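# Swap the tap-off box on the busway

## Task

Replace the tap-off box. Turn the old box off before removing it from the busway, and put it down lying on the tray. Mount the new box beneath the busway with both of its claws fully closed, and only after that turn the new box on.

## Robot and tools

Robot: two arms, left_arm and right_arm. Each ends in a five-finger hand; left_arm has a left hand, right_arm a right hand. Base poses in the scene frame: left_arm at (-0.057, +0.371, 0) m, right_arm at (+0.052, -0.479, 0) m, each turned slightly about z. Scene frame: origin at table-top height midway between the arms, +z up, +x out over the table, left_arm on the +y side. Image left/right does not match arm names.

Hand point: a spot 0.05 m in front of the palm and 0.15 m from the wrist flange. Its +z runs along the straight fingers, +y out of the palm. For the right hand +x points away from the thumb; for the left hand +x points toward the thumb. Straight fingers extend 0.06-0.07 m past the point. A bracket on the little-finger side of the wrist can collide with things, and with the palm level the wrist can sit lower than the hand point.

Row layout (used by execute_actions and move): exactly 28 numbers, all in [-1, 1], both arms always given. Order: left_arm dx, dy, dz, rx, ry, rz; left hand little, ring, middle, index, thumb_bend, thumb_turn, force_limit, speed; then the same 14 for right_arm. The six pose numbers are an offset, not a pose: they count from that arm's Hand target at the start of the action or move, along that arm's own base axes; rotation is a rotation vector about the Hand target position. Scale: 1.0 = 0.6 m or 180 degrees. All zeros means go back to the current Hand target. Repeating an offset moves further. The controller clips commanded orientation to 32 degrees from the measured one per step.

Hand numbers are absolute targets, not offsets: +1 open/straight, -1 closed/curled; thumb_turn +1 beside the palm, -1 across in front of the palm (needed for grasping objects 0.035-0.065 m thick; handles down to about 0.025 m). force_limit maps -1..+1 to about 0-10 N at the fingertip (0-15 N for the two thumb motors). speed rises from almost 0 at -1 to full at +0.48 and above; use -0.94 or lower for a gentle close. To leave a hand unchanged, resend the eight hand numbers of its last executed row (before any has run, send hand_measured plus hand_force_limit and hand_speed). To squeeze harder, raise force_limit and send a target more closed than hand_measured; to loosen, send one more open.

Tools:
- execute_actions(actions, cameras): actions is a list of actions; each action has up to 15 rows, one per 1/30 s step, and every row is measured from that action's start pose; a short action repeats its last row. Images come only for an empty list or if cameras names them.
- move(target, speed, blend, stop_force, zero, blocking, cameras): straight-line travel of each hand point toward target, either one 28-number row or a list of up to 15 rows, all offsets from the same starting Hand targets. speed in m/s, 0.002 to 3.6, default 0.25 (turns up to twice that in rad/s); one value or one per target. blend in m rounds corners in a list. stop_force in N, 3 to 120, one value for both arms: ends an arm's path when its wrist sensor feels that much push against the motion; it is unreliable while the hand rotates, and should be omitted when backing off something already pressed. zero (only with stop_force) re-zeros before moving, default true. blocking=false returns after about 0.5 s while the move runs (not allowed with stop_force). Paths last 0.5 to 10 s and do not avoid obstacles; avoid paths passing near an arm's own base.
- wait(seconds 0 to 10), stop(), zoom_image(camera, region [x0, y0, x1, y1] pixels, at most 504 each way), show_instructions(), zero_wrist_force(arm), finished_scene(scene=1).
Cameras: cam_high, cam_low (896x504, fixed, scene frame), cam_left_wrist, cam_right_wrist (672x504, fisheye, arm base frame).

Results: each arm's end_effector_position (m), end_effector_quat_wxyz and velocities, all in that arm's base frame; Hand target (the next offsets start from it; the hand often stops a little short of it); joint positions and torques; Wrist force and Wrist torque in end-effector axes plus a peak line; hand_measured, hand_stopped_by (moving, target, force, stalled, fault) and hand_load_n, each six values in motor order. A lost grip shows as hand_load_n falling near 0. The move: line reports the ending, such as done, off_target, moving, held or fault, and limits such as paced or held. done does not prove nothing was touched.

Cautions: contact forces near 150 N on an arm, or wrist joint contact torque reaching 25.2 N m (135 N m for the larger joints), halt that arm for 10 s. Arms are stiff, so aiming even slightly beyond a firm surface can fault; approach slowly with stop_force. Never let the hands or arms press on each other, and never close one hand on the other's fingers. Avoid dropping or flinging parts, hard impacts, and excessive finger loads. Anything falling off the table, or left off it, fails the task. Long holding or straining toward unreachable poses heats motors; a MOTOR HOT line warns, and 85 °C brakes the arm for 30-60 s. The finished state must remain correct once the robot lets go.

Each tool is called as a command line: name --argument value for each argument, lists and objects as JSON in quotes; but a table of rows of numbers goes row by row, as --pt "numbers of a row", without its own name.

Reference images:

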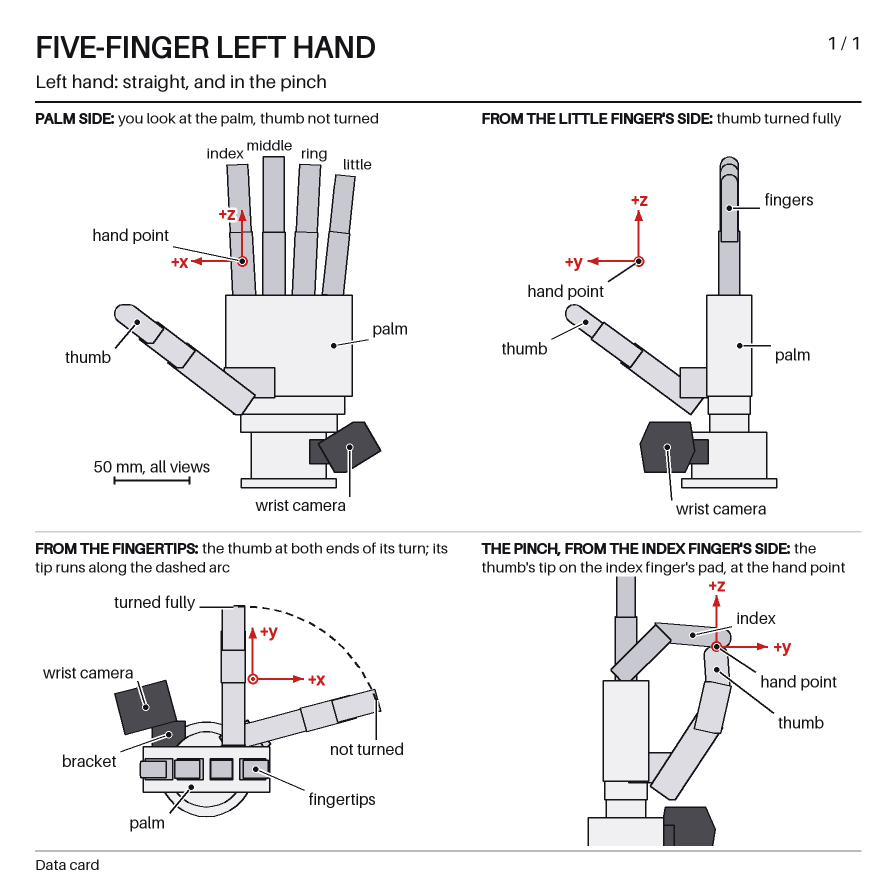

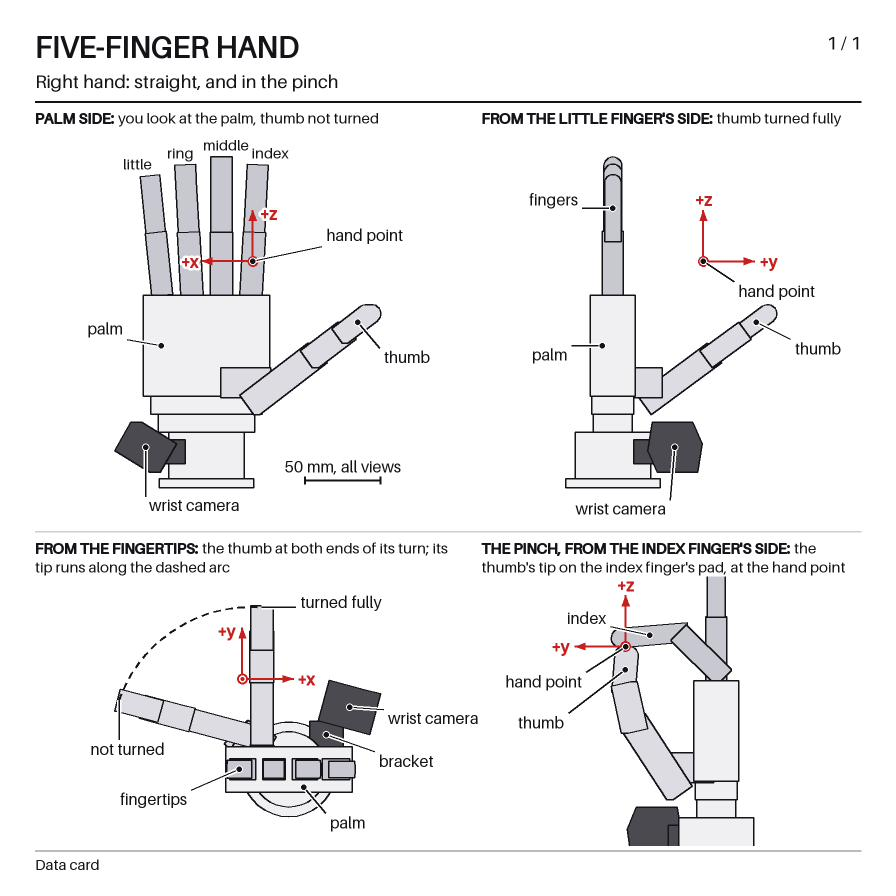

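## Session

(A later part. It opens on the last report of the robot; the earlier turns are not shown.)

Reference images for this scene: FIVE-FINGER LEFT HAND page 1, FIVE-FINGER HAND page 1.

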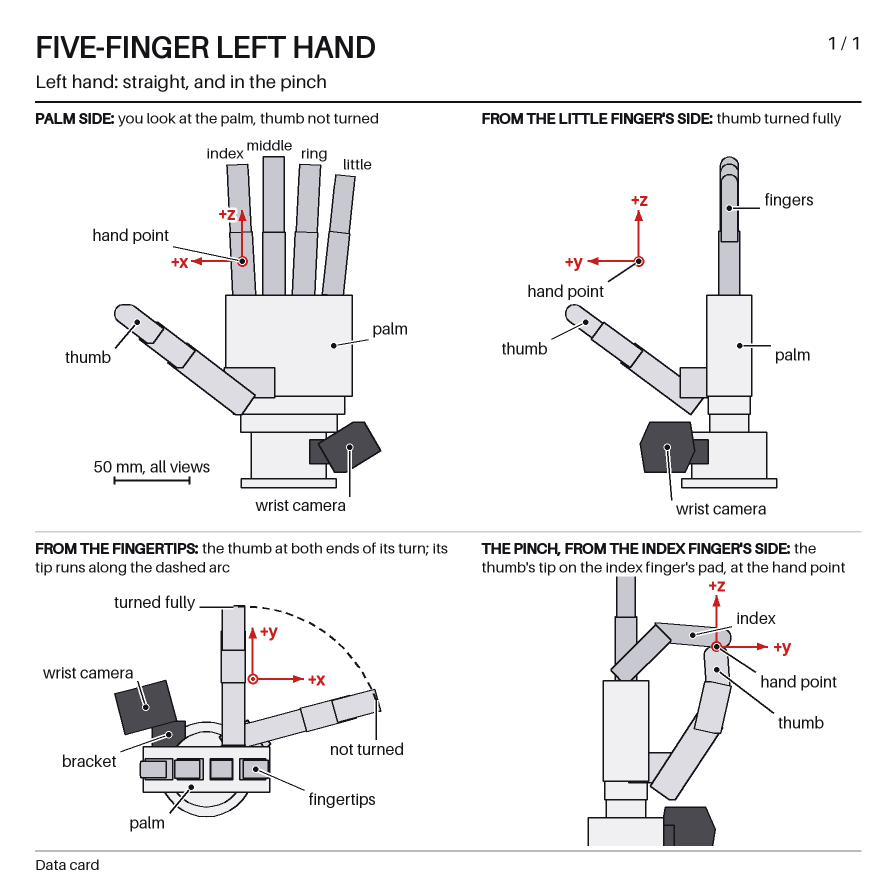

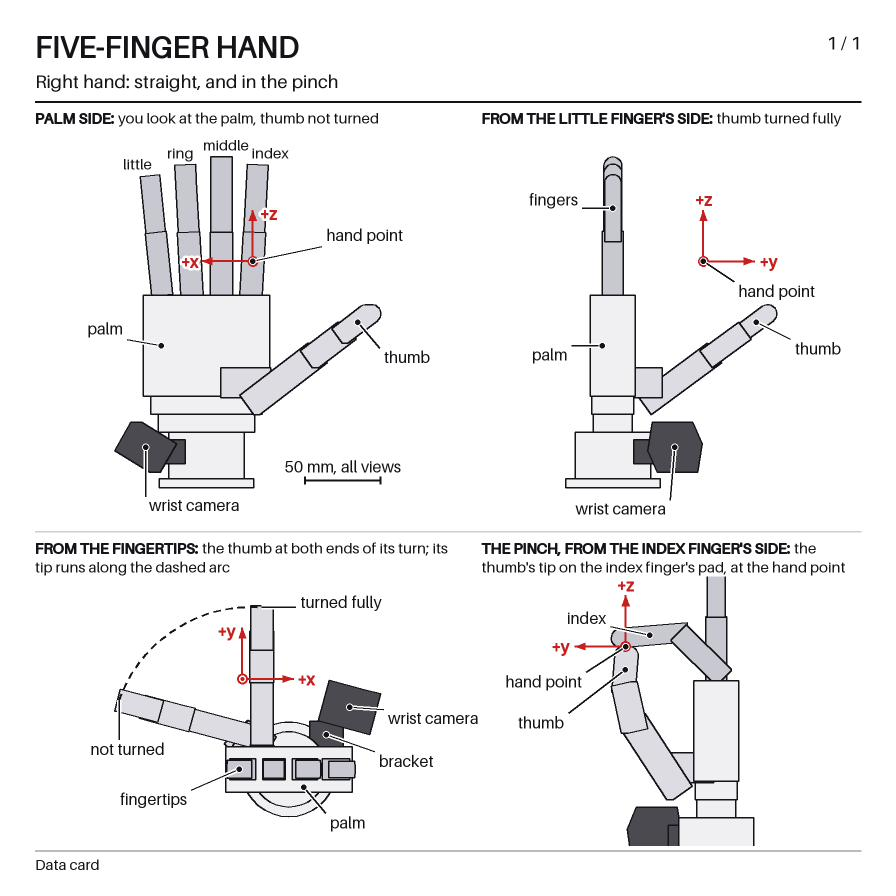

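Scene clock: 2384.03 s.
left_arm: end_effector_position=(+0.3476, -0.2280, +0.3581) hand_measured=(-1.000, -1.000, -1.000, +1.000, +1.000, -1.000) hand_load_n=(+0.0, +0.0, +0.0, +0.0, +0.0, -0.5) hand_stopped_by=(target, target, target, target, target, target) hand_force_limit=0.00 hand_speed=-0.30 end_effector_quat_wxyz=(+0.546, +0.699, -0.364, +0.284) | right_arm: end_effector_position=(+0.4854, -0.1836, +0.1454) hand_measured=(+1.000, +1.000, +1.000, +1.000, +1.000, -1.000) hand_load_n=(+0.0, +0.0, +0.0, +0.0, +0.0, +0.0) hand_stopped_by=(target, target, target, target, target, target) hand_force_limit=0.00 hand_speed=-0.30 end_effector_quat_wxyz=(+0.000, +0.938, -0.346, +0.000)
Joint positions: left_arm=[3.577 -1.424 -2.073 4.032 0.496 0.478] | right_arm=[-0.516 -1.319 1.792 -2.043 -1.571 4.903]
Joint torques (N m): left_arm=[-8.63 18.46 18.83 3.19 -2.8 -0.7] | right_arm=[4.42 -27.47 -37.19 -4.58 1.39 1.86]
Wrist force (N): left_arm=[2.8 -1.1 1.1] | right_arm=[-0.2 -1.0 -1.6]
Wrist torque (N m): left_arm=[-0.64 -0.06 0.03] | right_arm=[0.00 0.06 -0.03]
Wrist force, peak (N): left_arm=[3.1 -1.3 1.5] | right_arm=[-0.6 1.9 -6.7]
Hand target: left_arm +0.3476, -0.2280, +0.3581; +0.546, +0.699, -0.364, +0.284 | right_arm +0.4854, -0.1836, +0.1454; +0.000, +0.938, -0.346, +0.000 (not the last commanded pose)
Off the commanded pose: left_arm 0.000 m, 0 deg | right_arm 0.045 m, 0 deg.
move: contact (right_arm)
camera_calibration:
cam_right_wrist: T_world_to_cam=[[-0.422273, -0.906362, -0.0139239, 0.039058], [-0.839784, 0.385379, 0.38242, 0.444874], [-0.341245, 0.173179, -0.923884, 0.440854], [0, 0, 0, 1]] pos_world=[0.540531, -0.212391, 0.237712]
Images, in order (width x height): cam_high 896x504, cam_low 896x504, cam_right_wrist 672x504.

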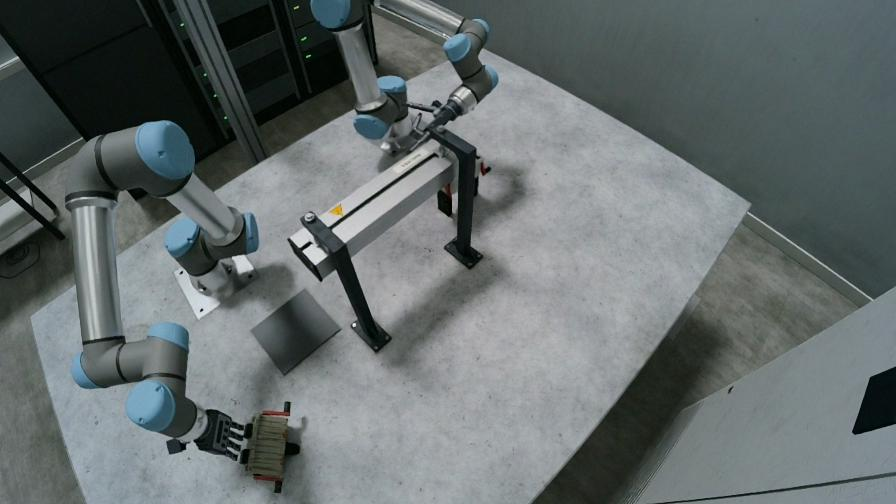

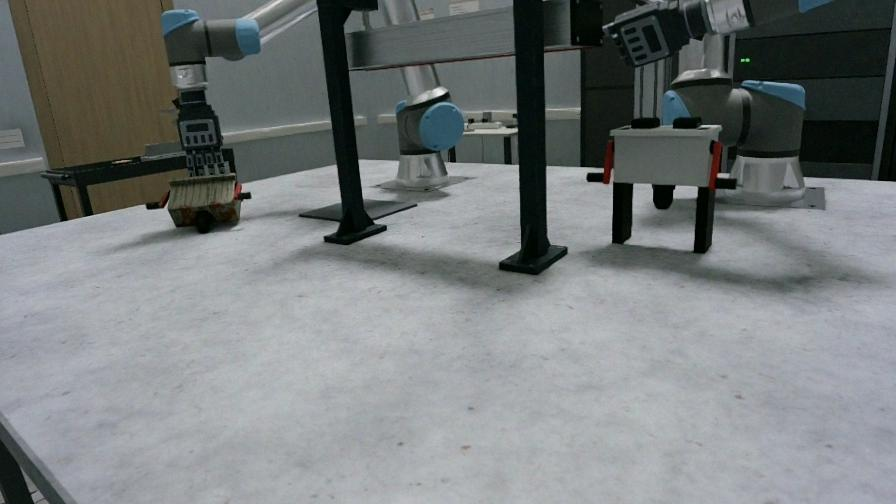

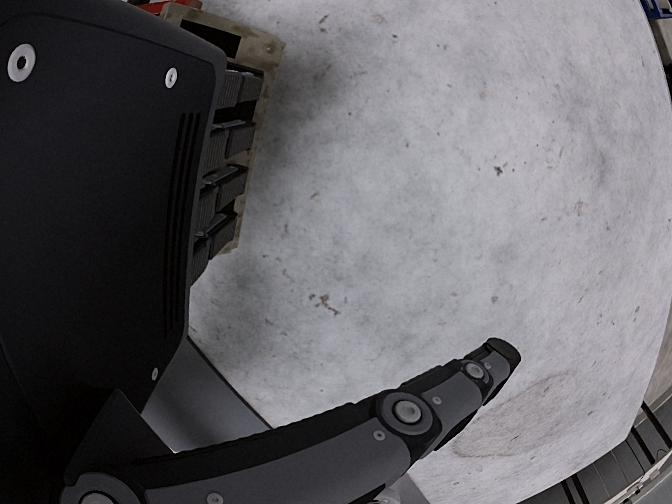

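move --pt "0 0 0 0 0 0 -1 -1 -1 1 1 -1 0 -0.3 0 0 0.015 0 0 0 1 1 1 1 1 -1 0 -0.3" --pt "0 0 0 0 0 0 -1 -1 -1 1 1 -1 0 -0.3 -0.0150 -0.0178 0.015 0 0 0 1 1 1 1 1 -1 0 -0.3" --speed 0.1

move --target '[0, 0, 0, 0, 0, 0, -1, -1, -1, 1, 1, -1, 0, -0.3, 0, 0, -0.10, 0, 0, 0, 1, 1, 1, 1, 1, -1, 0, -0.3]' --speed 0.03 --stop_force 8 --cameras '["cam_high", "cam_low", "cam_right_wrist"]'

zoom_image --camera "cam_low" --region '[100, 100, 320, 260]'

zoom_image --camera "cam_high" --region '[180, 380, 320, 504]'

Scene clock: 2399.50 s.
left_arm: end_effector_position=(+0.3476, -0.2280, +0.3581) hand_measured=(-1.000, -1.000, -1.000, +1.000, +1.000, -1.000) hand_load_n=(+0.0, +0.0, +0.0, +0.0, +0.0, +0.0) hand_stopped_by=(target, target, target, target, target, target) hand_force_limit=0.00 hand_speed=-0.30 end_effector_quat_wxyz=(+0.546, +0.699, -0.364, +0.284) | right_arm: end_effector_position=(+0.4765, -0.1942, +0.1543) hand_measured=(+1.000, +1.000, +1.000, +1.000, +1.000, -1.000) hand_load_n=(+0.0, +0.0, +0.0, +0.0, +0.0, +0.0) hand_stopped_by=(target, target, target, target, target, target) hand_force_limit=0.00 hand_speed=-0.30 end_effector_quat_wxyz=(+0.000, +0.938, -0.346, +0.000)
Joint positions: left_arm=[3.577 -1.424 -2.073 4.032 0.496 0.478] | right_arm=[-0.541 -1.342 1.795 -2.024 -1.571 4.879]
Joint torques (N m): left_arm=[-9.17 17.78 18.05 3.25 -2.85 -0.7] | right_arm=[-5.79 -28.69 -37.36 -0.1 -0.39 -0.22]
Wrist force (N): left_arm=[2.8 -1.0 1.2] | right_arm=[-0.3 -1.3 -1.8]
Wrist torque (N m): left_arm=[-0.63 -0.07 0.03] | right_arm=[-0.02 0.07 -0.12]
Wrist force, peak (N): left_arm=[3.0 -1.3 1.9] | right_arm=[-0.2 -2.1 -1.7]
Hand target: left_arm +0.3476, -0.2280, +0.3581; +0.546, +0.699, -0.364, +0.284 | right_arm +0.4764, -0.1943, +0.1544; +0.000, +0.938, -0.346, +0.000
Off the commanded pose: left_arm 0.000 m, 0 deg | right_arm 0.000 m, 0 deg.
move: done

Scene clock: 2402.57 s.
left_arm: end_effector_position=(+0.3476, -0.2280, +0.3581) hand_measured=(-1.000, -1.000, -1.000, +1.000, +1.000, -1.000) hand_load_n=(+0.0, +0.0, +0.0, +0.0, +0.0, +0.0) hand_stopped_by=(target, target, target, target, target, target) hand_force_limit=0.00 hand_speed=-0.30 end_effector_quat_wxyz=(+0.546, +0.699, -0.364, +0.284) | right_arm: end_effector_position=(+0.4764, -0.1943, +0.0944) hand_measured=(+1.000, +1.000, +1.000, +1.000, +1.000, -1.000) hand_load_n=(+0.0, +0.0, +0.0, +0.0, +0.0, +0.0) hand_stopped_by=(target, target, target, target, target, target) hand_force_limit=0.00 hand_speed=-0.30 end_effector_quat_wxyz=(+0.000, +0.938, -0.346, +0.000)
Joint positions: left_arm=[3.577 -1.424 -2.073 4.032 0.496 0.478] | right_arm=[-0.541 -1.268 1.874 -2.177 -1.571 4.878]
Joint torques (N m): left_arm=[-8.78 17.9 19.05 3.27 -2.82 -0.69] | right_arm=[-8.21 -41.38 -35.53 0.35 -1.54 -1.67]
Wrist force (N): left_arm=[2.7 -1.2 1.3] | right_arm=[0.0 -1.2 -1.7]
Wrist torque (N m): left_arm=[-0.66 -0.05 0.03] | right_arm=[-0.02 0.04 -0.10]
Wrist force, peak (N): left_arm=[3.1 -1.3 1.5] | right_arm=[0.1 -1.2 -2.3]
Hand target: left_arm +0.3476, -0.2280, +0.3581; +0.546, +0.699, -0.364, +0.284 | right_arm +0.4764, -0.1943, +0.0944; +0.000, +0.938, -0.346, +0.000
Off the commanded pose: left_arm 0.000 m, 0 deg | right_arm 0.000 m, 0 deg.
move: done
camera_calibration:
cam_right_wrist: T_world_to_cam=[[-0.422182, -0.906404, -0.0139189, 0.0248816], [-0.839793, 0.385283, 0.382497, 0.460874], [-0.341334, 0.173173, -0.923852, 0.39254], [0, 0, 0, 1]] pos_world=[0.531531, -0.222991, 0.186712]
Images, in order (width x height): cam_high 896x504, cam_low 896x504, cam_right_wrist 672x504.

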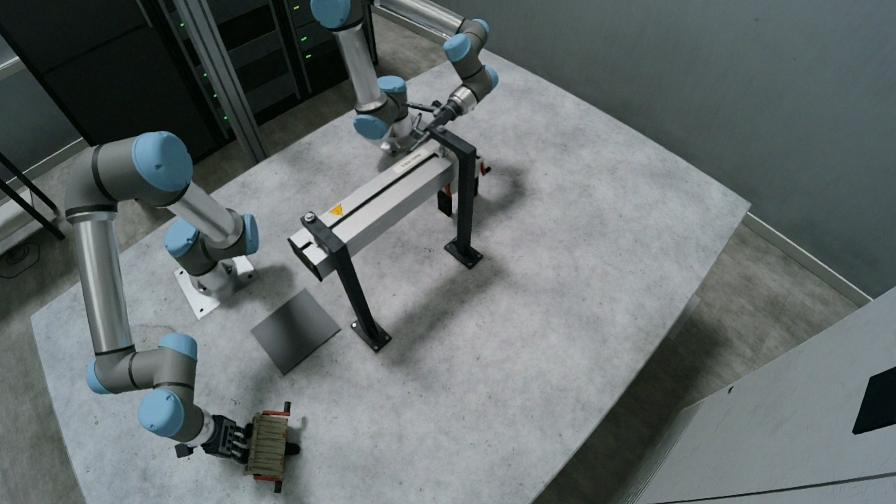

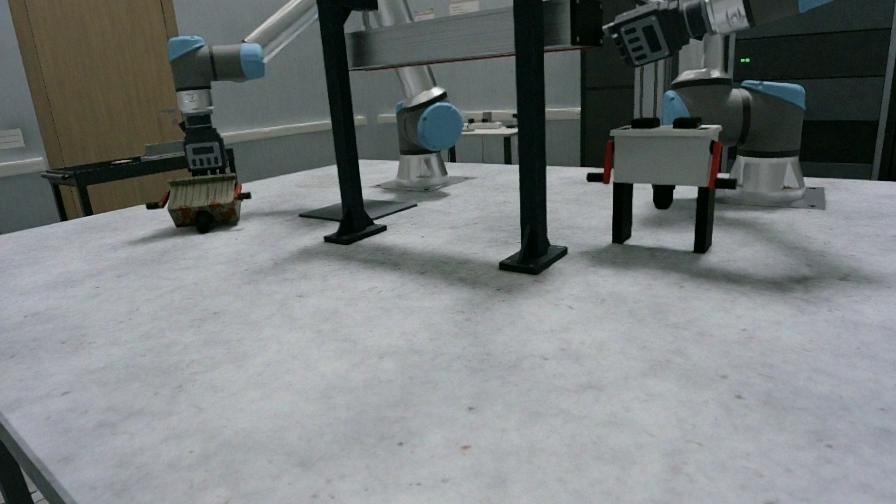

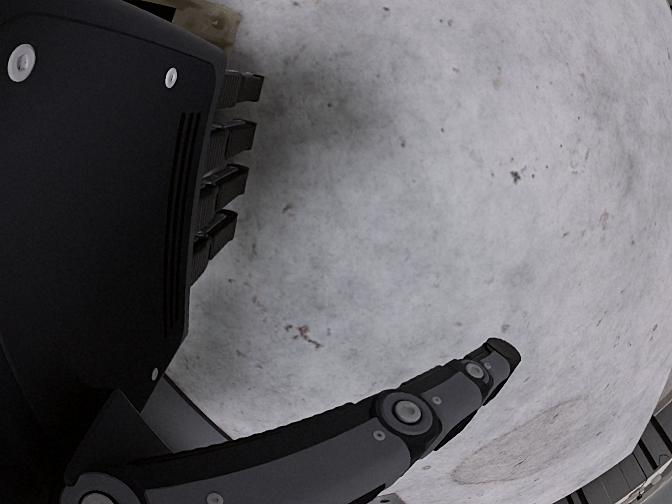

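Scaled by 2.291 from the camera's 896x504 image, which has a finer 1280x720 frame.

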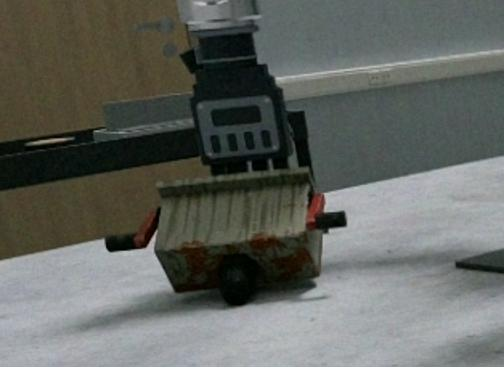

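Scaled by 3.600 from the camera's 896x504 image, which has a finer 1280x720 frame.

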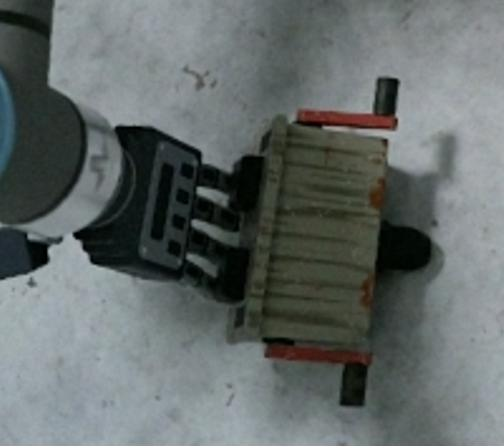

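move --pt "0 0 0 0 0 0 -1 -1 -1 1 1 -1 0 -0.3 0 0 0.10 0 0 0 1 1 1 1 1 -1 0 -0.3" --pt "0 0 0 0 0 0 -1 -1 -1 1 1 -1 0 -0.3 0.0075 0.0088 0.10 0 0 0 1 1 1 1 1 -1 0 -0.3" --speed 0.12 --blend '[0.01, 0]'

move --target '[0, 0, 0, 0, 0, 0, -1, -1, -1, 1, 1, -1, 0, -0.3, 0, 0, -0.11, 0, 0, 0, 1, 1, 1, 1, 1, -1, 0, -0.3]' --speed 0.03 --stop_force 8 --cameras '["cam_high", "cam_low"]'

zoom_image --camera "cam_low" --region '[100, 100, 320, 260]'

zoom_image --camera "cam_high" --region '[180, 380, 320, 504]'

Scene clock: 2416.27 s.
left_arm: end_effector_position=(+0.3476, -0.2280, +0.3581) hand_measured=(-1.000, -1.000, -1.000, +1.000, +1.000, -1.000) hand_load_n=(+0.0, +0.0, +0.0, +0.0, +0.0, +0.0) hand_stopped_by=(target, target, target, target, target, target) hand_force_limit=0.00 hand_speed=-0.30 end_effector_quat_wxyz=(+0.546, +0.699, -0.364, +0.284) | right_arm: end_effector_position=(+0.4810, -0.1891, +0.1544) hand_measured=(+1.000, +1.000, +1.000, +1.000, +1.000, -1.000) hand_load_n=(+0.0, +0.0, +0.0, +0.0, +0.0, +0.0) hand_stopped_by=(target, target, target, target, target, target) hand_force_limit=0.00 hand_speed=-0.30 end_effector_quat_wxyz=(+0.000, +0.938, -0.346, +0.000)
Joint positions: left_arm=[3.577 -1.424 -2.073 4.032 0.496 0.478] | right_arm=[-0.529 -1.335 1.787 -2.022 -1.571 4.891]
Joint torques (N m): left_arm=[-9.78 17.93 18.71 3.25 -2.83 -0.64] | right_arm=[-3.68 -39.84 -9.41 -1.68 0.02 -1.28]
Wrist force (N): left_arm=[3.0 -1.3 1.5] | right_arm=[-0.1 -1.0 -1.8]
Wrist torque (N m): left_arm=[-0.69 -0.08 0.05] | right_arm=[0.02 0.04 0.00]
Wrist force, peak (N): left_arm=[3.2 -1.1 1.7] | right_arm=[0.1 -1.2 -2.7]
Hand target: left_arm +0.3476, -0.2280, +0.3581; +0.546, +0.699, -0.364, +0.284 | right_arm +0.4809, -0.1890, +0.1544; +0.000, +0.938, -0.346, +0.000
Off the commanded pose: left_arm 0.000 m, 0 deg | right_arm 0.000 m, 0 deg.
move: done; blend cut to 0.0035 m at target 1

Scene clock: 2419.53 s.
left_arm: end_effector_position=(+0.3476, -0.2280, +0.3581) hand_measured=(-1.000, -1.000, -1.000, +1.000, +1.000, -1.000) hand_load_n=(+0.0, +0.5, +0.0, +0.0, +0.0, +0.0) hand_stopped_by=(target, target, target, target, target, target) hand_force_limit=0.00 hand_speed=-0.30 end_effector_quat_wxyz=(+0.546, +0.699, -0.364, +0.284) | right_arm: end_effector_position=(+0.4809, -0.1890, +0.0884) hand_measured=(+1.000, +1.000, +1.000, +1.000, +1.000, -1.000) hand_load_n=(-0.5, +0.0, +0.0, +0.0, +0.0, +0.0) hand_stopped_by=(target, target, target, target, target, target) hand_force_limit=0.00 hand_speed=-0.30 end_effector_quat_wxyz=(+0.000, +0.938, -0.346, +0.000)
Joint positions: left_arm=[3.577 -1.424 -2.073 4.032 0.496 0.478] | right_arm=[-0.529 -1.253 1.873 -2.19 -1.571 4.891]
Joint torques (N m): left_arm=[-10.13 17.91 18.67 3.18 -2.87 -0.57] | right_arm=[7.49 -42.15 -35.47 0.17 1.59 1.5]
Wrist force (N): left_arm=[2.7 -1.4 1.4] | right_arm=[-0.2 -1.2 -1.7]
Wrist torque (N m): left_arm=[-0.70 -0.03 0.04] | right_arm=[-0.01 0.07 -0.01]
Wrist force, peak (N): left_arm=[3.1 -1.2 1.5] | right_arm=[-0.2 -1.3 -2.1]
Hand target: left_arm +0.3476, -0.2280, +0.3581; +0.546, +0.699, -0.364, +0.284 | right_arm +0.4809, -0.1890, +0.0884; +0.000, +0.938, -0.346, +0.000
Off the commanded pose: left_arm 0.000 m, 0 deg | right_arm 0.000 m, 0 deg.
move: done
Images, in order (width x height): cam_high 896x504, cam_low 896x504.

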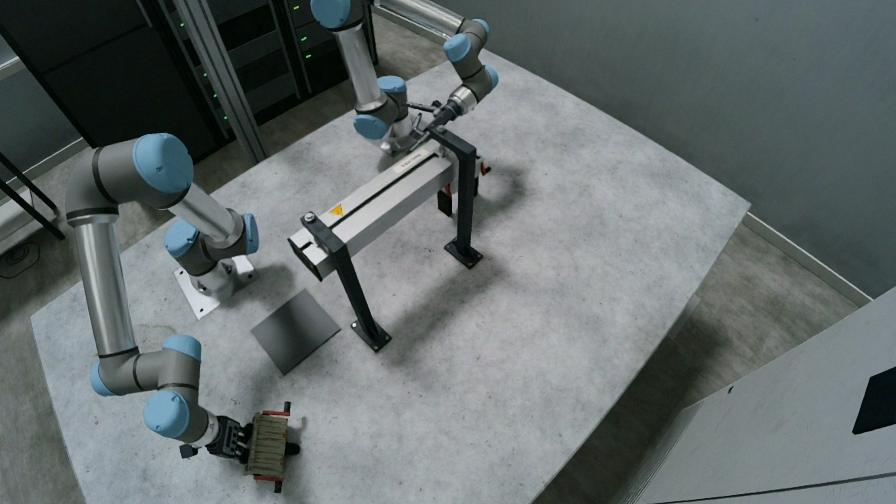

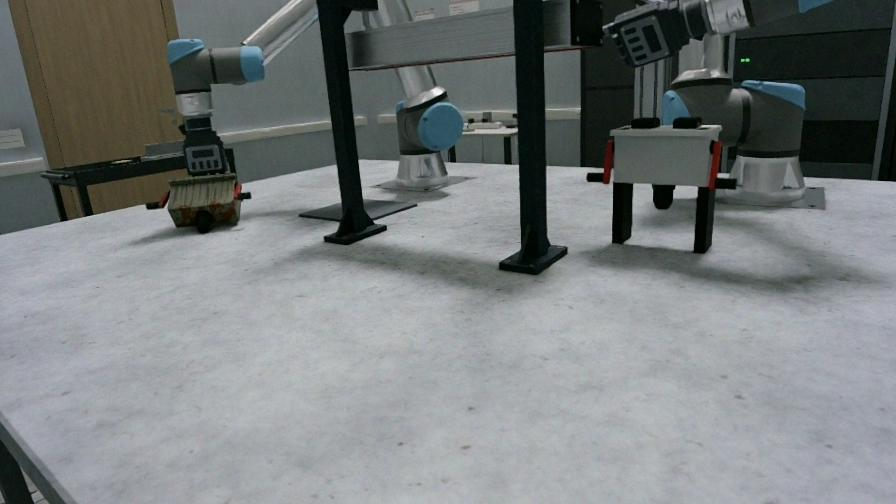

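Scaled by 2.291 from the camera's 896x504 image, which has a finer 1280x720 frame.

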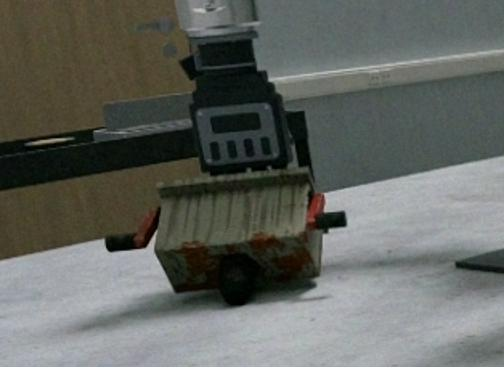

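Scaled by 3.600 from the camera's 896x504 image, which has a finer 1280x720 frame.

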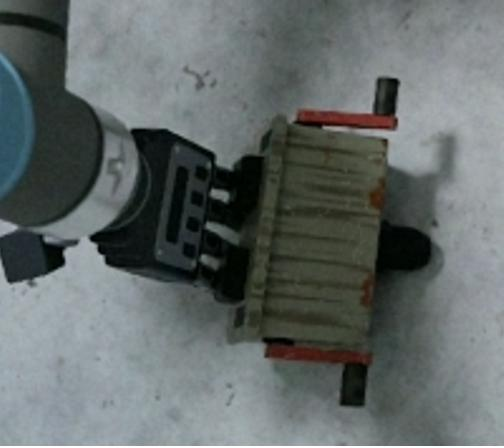

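move --pt "0 0 0 0 0 0 -1 -1 -1 1 1 -1 0 -0.3 0 0 0.11 0 0 0 1 1 1 1 1 -1 0 -0.3" --pt "0 0 0 0 0 0 -1 -1 -1 1 1 -1 0 -0.3 0.0070 0.0082 0.11 0 0 0 1 1 1 1 1 -1 0 -0.3" --speed 0.12 --blend '[0.003, 0]'

move --target '[0, 0, 0, 0, 0, 0, -1, -1, -1, 1, 1, -1, 0, -0.3, 0, 0, -0.07, 0, 0, 0, 1, 1, 1, 1, 1, -1, 0, -0.3]' --speed 0.02 --stop_force 14 --cameras '["cam_high", "cam_low"]'

zoom_image --camera "cam_low" --region '[100, 100, 320, 260]'

zoom_image --camera "cam_high" --region '[180, 380, 320, 504]'

Scene clock: 2532.50 s.
left_arm: end_effector_position=(+0.3476, -0.2280, +0.3581) hand_measured=(-1.000, -1.000, -1.000, +1.000, +1.000, -1.000) hand_load_n=(+0.0, +0.0, +0.0, +0.0, +0.0, -0.5) hand_stopped_by=(target, target, target, target, target, target) hand_force_limit=0.00 hand_speed=-0.30 end_effector_quat_wxyz=(+0.546, +0.699, -0.364, +0.284) | right_arm: end_effector_position=(+0.4852, -0.1841, +0.1544) hand_measured=(+1.000, +1.000, +1.000, +1.000, +1.000, -1.000) hand_load_n=(+0.0, +0.0, +0.0, +0.0, +0.0, +0.0) hand_stopped_by=(target, target, target, target, target, target) hand_force_limit=0.00 hand_speed=-0.30 end_effector_quat_wxyz=(+0.000, +0.938, -0.346, +0.000)
Joint positions: left_arm=[3.577 -1.424 -2.073 4.032 0.496 0.478] | right_arm=[-0.517 -1.329 1.779 -2.021 -1.571 4.902]
Joint torques (N m): left_arm=[-9.38 17.87 18.22 3.19 -2.84 -0.59] | right_arm=[-5.07 -40.22 -9.42 -1.52 -0.16 -1.5]
Wrist force (N): left_arm=[2.8 -1.1 1.4] | right_arm=[-0.3 -1.2 -1.9]
Wrist torque (N m): left_arm=[-0.66 -0.05 0.03] | right_arm=[-0.01 0.07 -0.01]
Wrist force, peak (N): left_arm=[3.1 -1.3 1.6] | right_arm=[-0.1 -0.9 -3.0]
Hand target: left_arm +0.3476, -0.2280, +0.3581; +0.546, +0.699, -0.364, +0.284 | right_arm +0.4851, -0.1841, +0.1544; +0.000, +0.938, -0.346, +0.000
Off the commanded pose: left_arm 0.000 m, 0 deg | right_arm 0.000 m, 0 deg.
move: done

Scene clock: 2535.70 s.
left_arm: end_effector_position=(+0.3476, -0.2280, +0.3581) hand_measured=(-1.000, -1.000, -1.000, +1.000, +1.000, -1.000) hand_load_n=(+0.0, +0.0, -0.5, +0.0, +0.0, +0.0) hand_stopped_by=(target, target, target, target, target, target) hand_force_limit=0.00 hand_speed=-0.30 end_effector_quat_wxyz=(+0.546, +0.699, -0.364, +0.284) | right_arm: end_effector_position=(+0.4851, -0.1841, +0.1124) hand_measured=(+1.000, +1.000, +1.000, +1.000, +1.000, -1.000) hand_load_n=(-0.5, +0.0, +0.0, +0.0, +0.0, +0.0) hand_stopped_by=(target, target, target, target, target, target) hand_force_limit=0.00 hand_speed=-0.30 end_effector_quat_wxyz=(+0.000, +0.938, -0.346, +0.000)
Joint positions: left_arm=[3.577 -1.424 -2.073 4.032 0.496 0.478] | right_arm=[-0.517 -1.28 1.837 -2.127 -1.571 4.902]
Joint torques (N m): left_arm=[-9.57 17.63 18.07 3.28 -2.88 -0.62] | right_arm=[1.77 -41.65 -36.46 -0.04 0.35 1.33]
Wrist force (N): left_arm=[2.6 -1.2 1.2] | right_arm=[-0.1 -0.4 -1.7]
Wrist torque (N m): left_arm=[-0.65 -0.03 0.03] | right_arm=[-0.05 0.02 0.04]
Wrist force, peak (N): left_arm=[3.0 -1.6 1.6] | right_arm=[-0.8 2.2 -7.7]
Hand target: left_arm +0.3476, -0.2280, +0.3581; +0.546, +0.699, -0.364, +0.284 | right_arm +0.4851, -0.1841, +0.1124; +0.000, +0.938, -0.346, +0.000
Off the commanded pose: left_arm 0.000 m, 0 deg | right_arm 0.000 m, 0 deg.
move: done
Images, in order (width x height): cam_high 896x504, cam_low 896x504.

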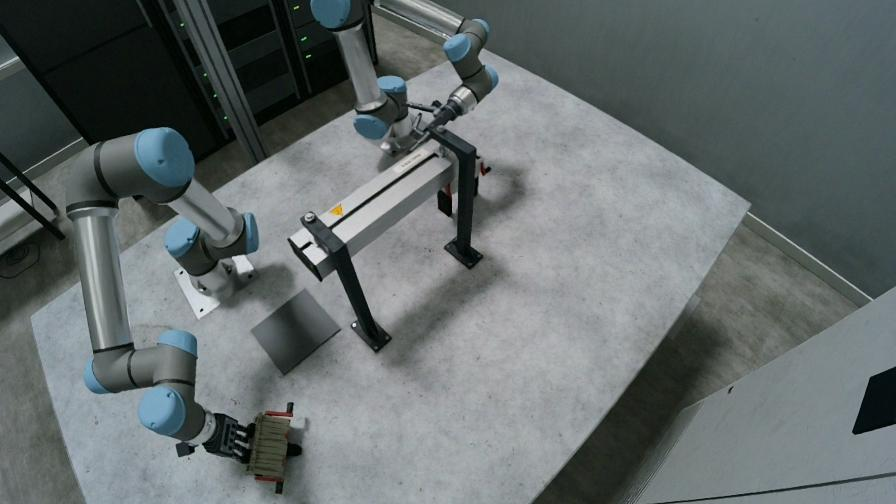

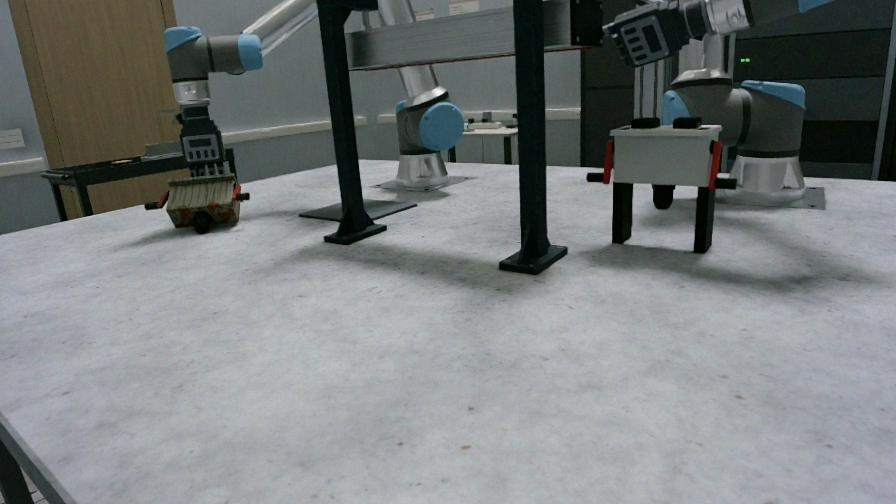

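Scaled by 2.291 from the camera's 896x504 image, which has a finer 1280x720 frame.

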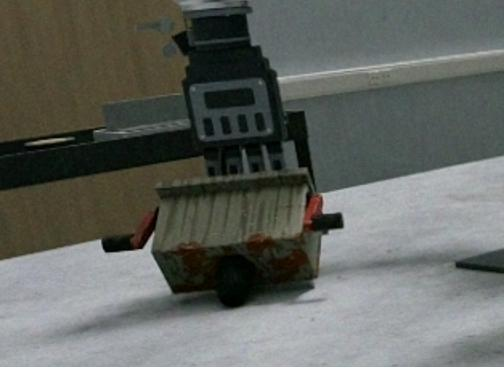

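Scaled by 3.600 from the camera's 896x504 image, which has a finer 1280x720 frame.

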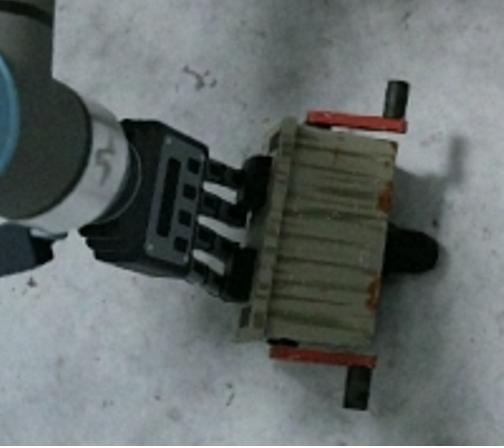

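move --pt "0 0 0 0 0 0 -1 -1 -1 1 1 -1 0 -0.3 0 0 0.15 0 0 0 1 1 1 1 1 -1 0 -0.3" --pt "0 0 0 0 0 0 -1 -1 -1 1 1 -1 0 -0.3 0.0705 0.0838 0.15 0 0 0 1 1 1 1 1 -1 0 -0.3" --speed 0.12 --blend '[0.003, 0]'

move --target '[0, 0, 0, 0, 0, 0, -1, -1, -1, 1, 1, -1, 0, -0.3, 0, 0, -0.11, 0, 0, 0, 1, 1, 1, 1, 1, -1, 0, -0.3]' --speed 0.03 --stop_force 3.5 --cameras '["cam_high", "cam_low", "cam_right_wrist"]'

zoom_image --camera "cam_low" --region '[100, 100, 320, 260]'

zoom_image --camera "cam_high" --region '[180, 380, 320, 504]'

Scene clock: 2561.90 s.
left_arm: end_effector_position=(+0.3476, -0.2280, +0.3581) hand_measured=(-1.000, -1.000, -1.000, +1.000, +1.000, -1.000) hand_load_n=(+0.0, +0.0, +0.0, +0.0, +0.0, -0.5) hand_stopped_by=(target, target, target, target, target, target) hand_force_limit=0.00 hand_speed=-0.30 end_effector_quat_wxyz=(+0.546, +0.699, -0.364, +0.284) | right_arm: end_effector_position=(+0.5274, -0.1339, +0.2024) hand_measured=(+1.000, +1.000, +1.000, +1.000, +1.000, -1.000) hand_load_n=(+0.0, +0.0, +0.0, +0.0, +0.0, +0.0) hand_stopped_by=(target, target, target, target, target, target) hand_force_limit=0.00 hand_speed=-0.30 end_effector_quat_wxyz=(+0.000, +0.938, -0.346, +0.000)
Joint positions: left_arm=[3.577 -1.424 -2.073 4.032 0.496 0.478] | right_arm=[-0.405 -1.305 1.615 -1.881 -1.571 5.014]
Joint torques (N m): left_arm=[-9.69 17.21 18.61 3.17 -2.9 -0.6] | right_arm=[7.71 -34 -13.4 -4.62 -1.8 0.64]
Wrist force (N): left_arm=[2.9 -1.3 1.4] | right_arm=[-0.2 -1.2 -1.9]
Wrist torque (N m): left_arm=[-0.68 -0.07 0.05] | right_arm=[-0.01 0.05 -0.01]
Wrist force, peak (N): left_arm=[3.2 -1.4 1.4] | right_arm=[-0.4 -2.5 -1.9]
Hand target: left_arm +0.3476, -0.2280, +0.3581; +0.546, +0.699, -0.364, +0.284 | right_arm +0.5274, -0.1338, +0.2024; +0.000, +0.938, -0.346, +0.000
Off the commanded pose: left_arm 0.000 m, 0 deg | right_arm 0.000 m, 0 deg.
move: done

Scene clock: 2564.53 s.
left_arm: end_effector_position=(+0.3476, -0.2280, +0.3581) hand_measured=(-1.000, -1.000, -1.000, +1.000, +1.000, -1.000) hand_load_n=(+0.0, +0.0, +0.0, +0.0, +0.0, -0.5) hand_stopped_by=(target, target, target, target, target, target) hand_force_limit=0.00 hand_speed=-0.30 end_effector_quat_wxyz=(+0.546, +0.699, -0.364, +0.284) | right_arm: end_effector_position=(+0.5274, -0.1338, +0.1578) hand_measured=(+1.000, +1.000, +1.000, +1.000, +1.000, -1.000) hand_load_n=(+0.0, +0.0, +0.0, +0.0, +0.0, +0.0) hand_stopped_by=(target, target, target, target, target, target) hand_force_limit=0.00 hand_speed=-0.30 end_effector_quat_wxyz=(+0.000, +0.938, -0.346, +0.000)
Joint positions: left_arm=[3.577 -1.424 -2.073 4.032 0.496 0.478] | right_arm=[-0.405 -1.267 1.687 -1.991 -1.571 5.014]
Joint torques (N m): left_arm=[-9.71 17.66 19.03 3.22 -2.92 -0.62] | right_arm=[-7.04 -42.65 -37.24 -4.72 -1.74 1.52]
Wrist force (N): left_arm=[2.7 -1.4 1.2] | right_arm=[-0.1 -1.3 -1.8]
Wrist torque (N m): left_arm=[-0.69 -0.04 0.04] | right_arm=[-0.03 0.03 -0.01]
Wrist force, peak (N): left_arm=[3.0 -1.3 1.8] | right_arm=[-4.0 -3.9 -25.9]
Hand target: left_arm +0.3476, -0.2280, +0.3581; +0.546, +0.699, -0.364, +0.284 | right_arm +0.5274, -0.1338, +0.1578; +0.000, +0.938, -0.346, +0.000 (not the last commanded pose)
Off the commanded pose: left_arm 0.000 m, 0 deg | right_arm 0.021 m, 0 deg.
move: contact (right_arm)
camera_calibration:
cam_right_wrist: T_world_to_cam=[[-0.422184, -0.906403, -0.0139195, 0.102134], [-0.83978, 0.385277, 0.382532, 0.456126], [-0.341365, 0.173188, -0.923837, 0.45806], [0, 0, 0, 1]] pos_world=[0.582531, -0.162491, 0.250112]
Images, in order (width x height): cam_high 896x504, cam_low 896x504, cam_right_wrist 672x504.

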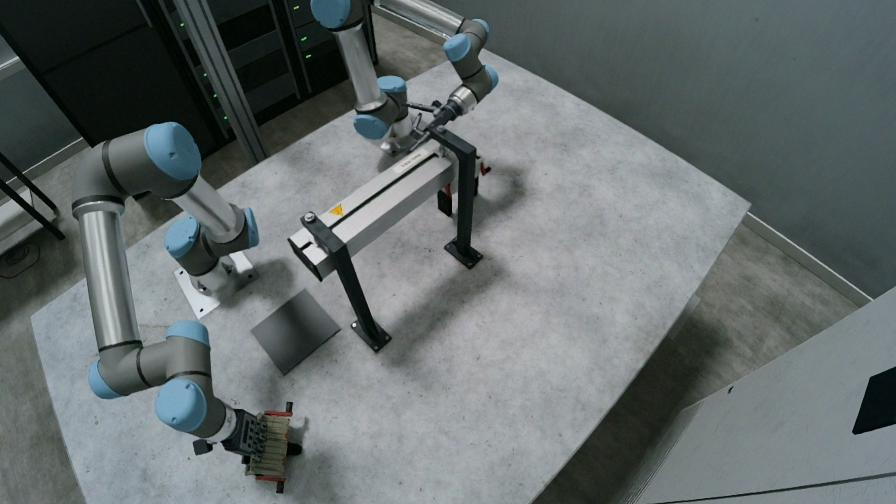

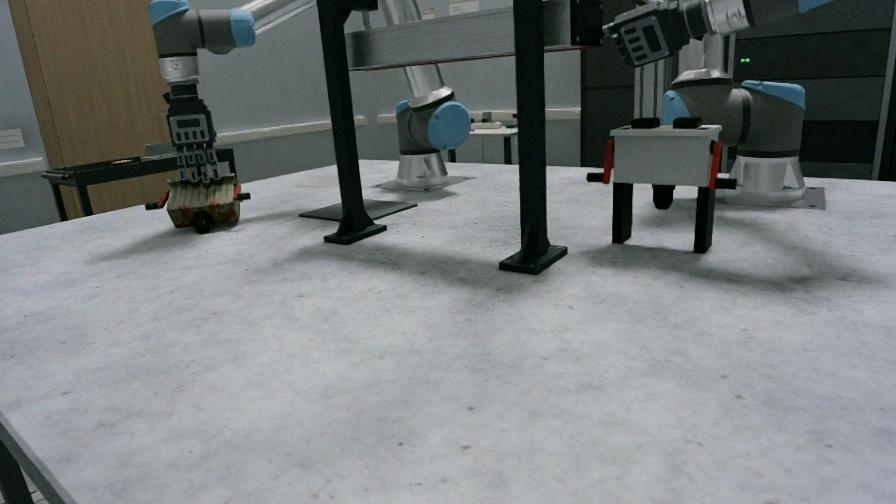

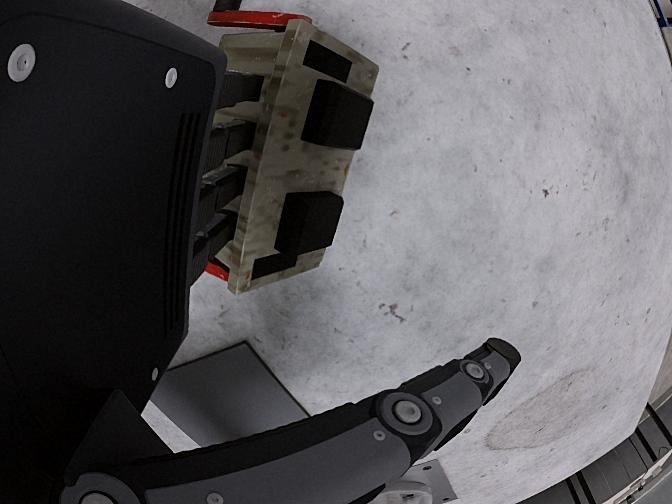

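Scaled by 2.291 from the camera's 896x504 image, which has a finer 1280x720 frame.

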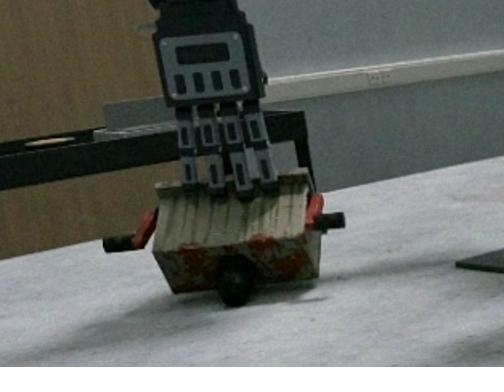

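Scaled by 3.600 from the camera's 896x504 image, which has a finer 1280x720 frame.

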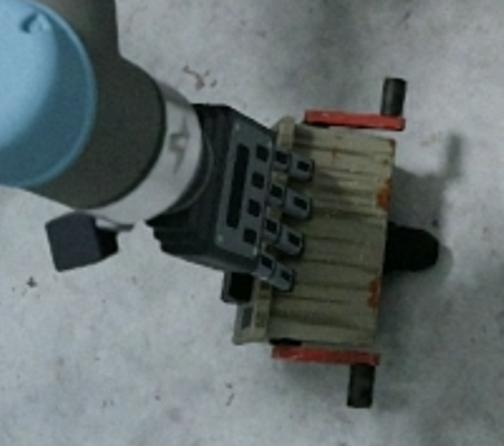

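move --pt "0 0 0 0 0 0 -1 -1 -1 1 1 -1 0 -0.3 -0.0162 -0.019 0.003 0 0 0 1 1 1 1 1 -1 0 -0.3" --pt "0 0 0 0 0 0 -1 -1 -1 1 1 -1 0 -0.3 -0.0433 -0.0507 0.002 0 0 0 1 1 1 1 1 -1 0 -0.3" --speed 0.03 --stop_force 8 --cameras '["cam_high", "cam_low", "cam_right_wrist"]'

zoom_image --camera "cam_low" --region '[100, 100, 320, 260]'

zoom_image --camera "cam_high" --region '[180, 380, 320, 504]'

Scene clock: 2576.90 s.
left_arm: end_effector_position=(+0.3476, -0.2280, +0.3581) hand_measured=(-1.000, -1.000, -1.000, +1.000, +1.000, -1.000) hand_load_n=(+0.0, +0.0, +0.0, +0.0, +0.0, +0.0) hand_stopped_by=(target, target, target, target, target, target) hand_force_limit=0.00 hand_speed=-0.30 end_effector_quat_wxyz=(+0.546, +0.699, -0.364, +0.284) | right_arm: end_effector_position=(+0.5015, -0.1642, +0.1590) hand_measured=(+1.000, +1.000, +1.000, +1.000, +1.000, -1.000) hand_load_n=(+0.0, +0.0, +0.0, +0.0, +0.0, +0.0) hand_stopped_by=(target, target, target, target, target, target) hand_force_limit=0.00 hand_speed=-0.30 end_effector_quat_wxyz=(+0.000, +0.938, -0.346, +0.000)
Joint positions: left_arm=[3.577 -1.424 -2.073 4.032 0.496 0.478] | right_arm=[-0.472 -1.31 1.742 -2.002 -1.571 4.947]
Joint torques (N m): left_arm=[-10.33 18.21 18.49 3.19 -2.85 -0.58] | right_arm=[9.16 -25.86 -37.35 0.28 0.46 1.79]
Wrist force (N): left_arm=[3.1 -1.1 1.4] | right_arm=[-0.1 -1.1 -2.3]
Wrist torque (N m): left_arm=[-0.65 -0.10 0.04] | right_arm=[0.05 0.05 -0.04]
Wrist force, peak (N): left_arm=[2.9 -1.4 1.9] | right_arm=[-0.5 -1.4 -14.3]
Hand target: left_arm +0.3476, -0.2280, +0.3581; +0.546, +0.699, -0.364, +0.284 | right_arm +0.5015, -0.1642, +0.1590; +0.000, +0.938, -0.346, +0.000
Off the commanded pose: left_arm 0.000 m, 0 deg | right_arm 0.000 m, 0 deg.
move: done
camera_calibration:
cam_right_wrist: T_world_to_cam=[[-0.42226, -0.906368, -0.0138853, 0.063569], [-0.839742, 0.38536, 0.382533, 0.445578], [-0.341365, 0.173188, -0.923837, 0.455576], [0, 0, 0, 1]] pos_world=[0.55653, -0.192991, 0.251312]
Images, in order (width x height): cam_high 896x504, cam_low 896x504, cam_right_wrist 672x504.

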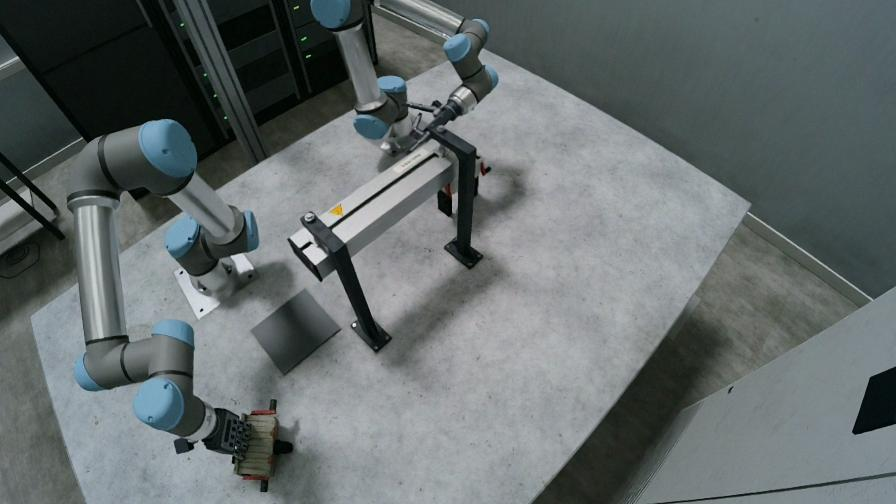

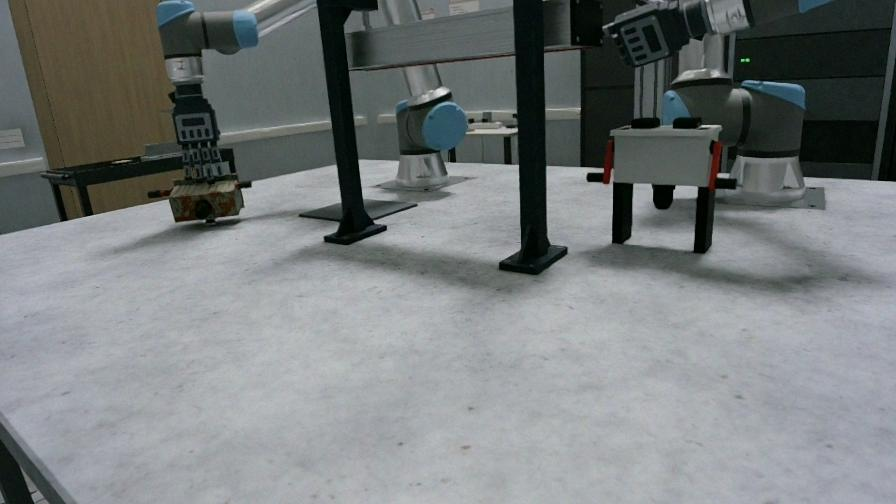

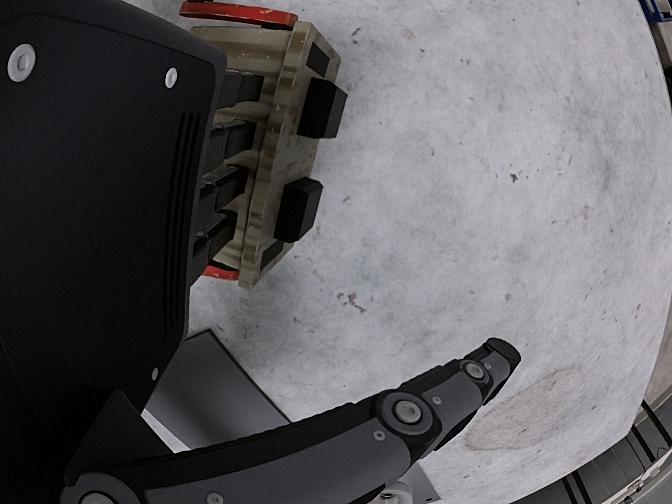

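Scaled by 2.291 from the camera's 896x504 image, which has a finer 1280x720 frame.

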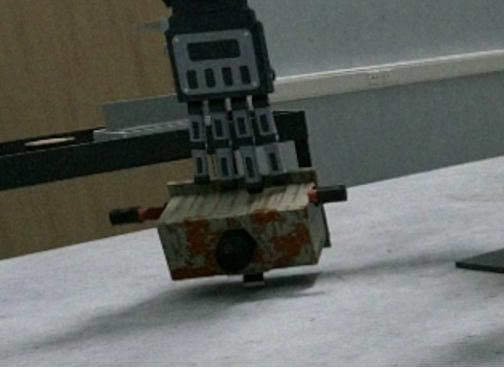

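Scaled by 3.600 from the camera's 896x504 image, which has a finer 1280x720 frame.

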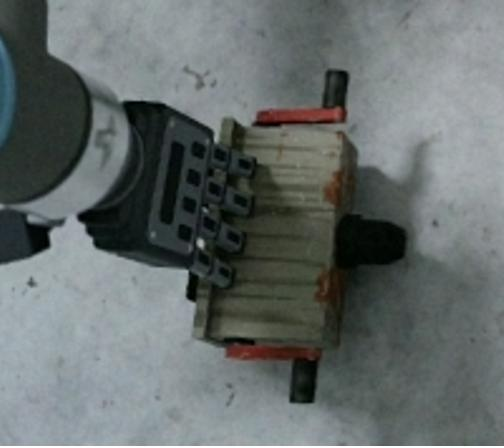

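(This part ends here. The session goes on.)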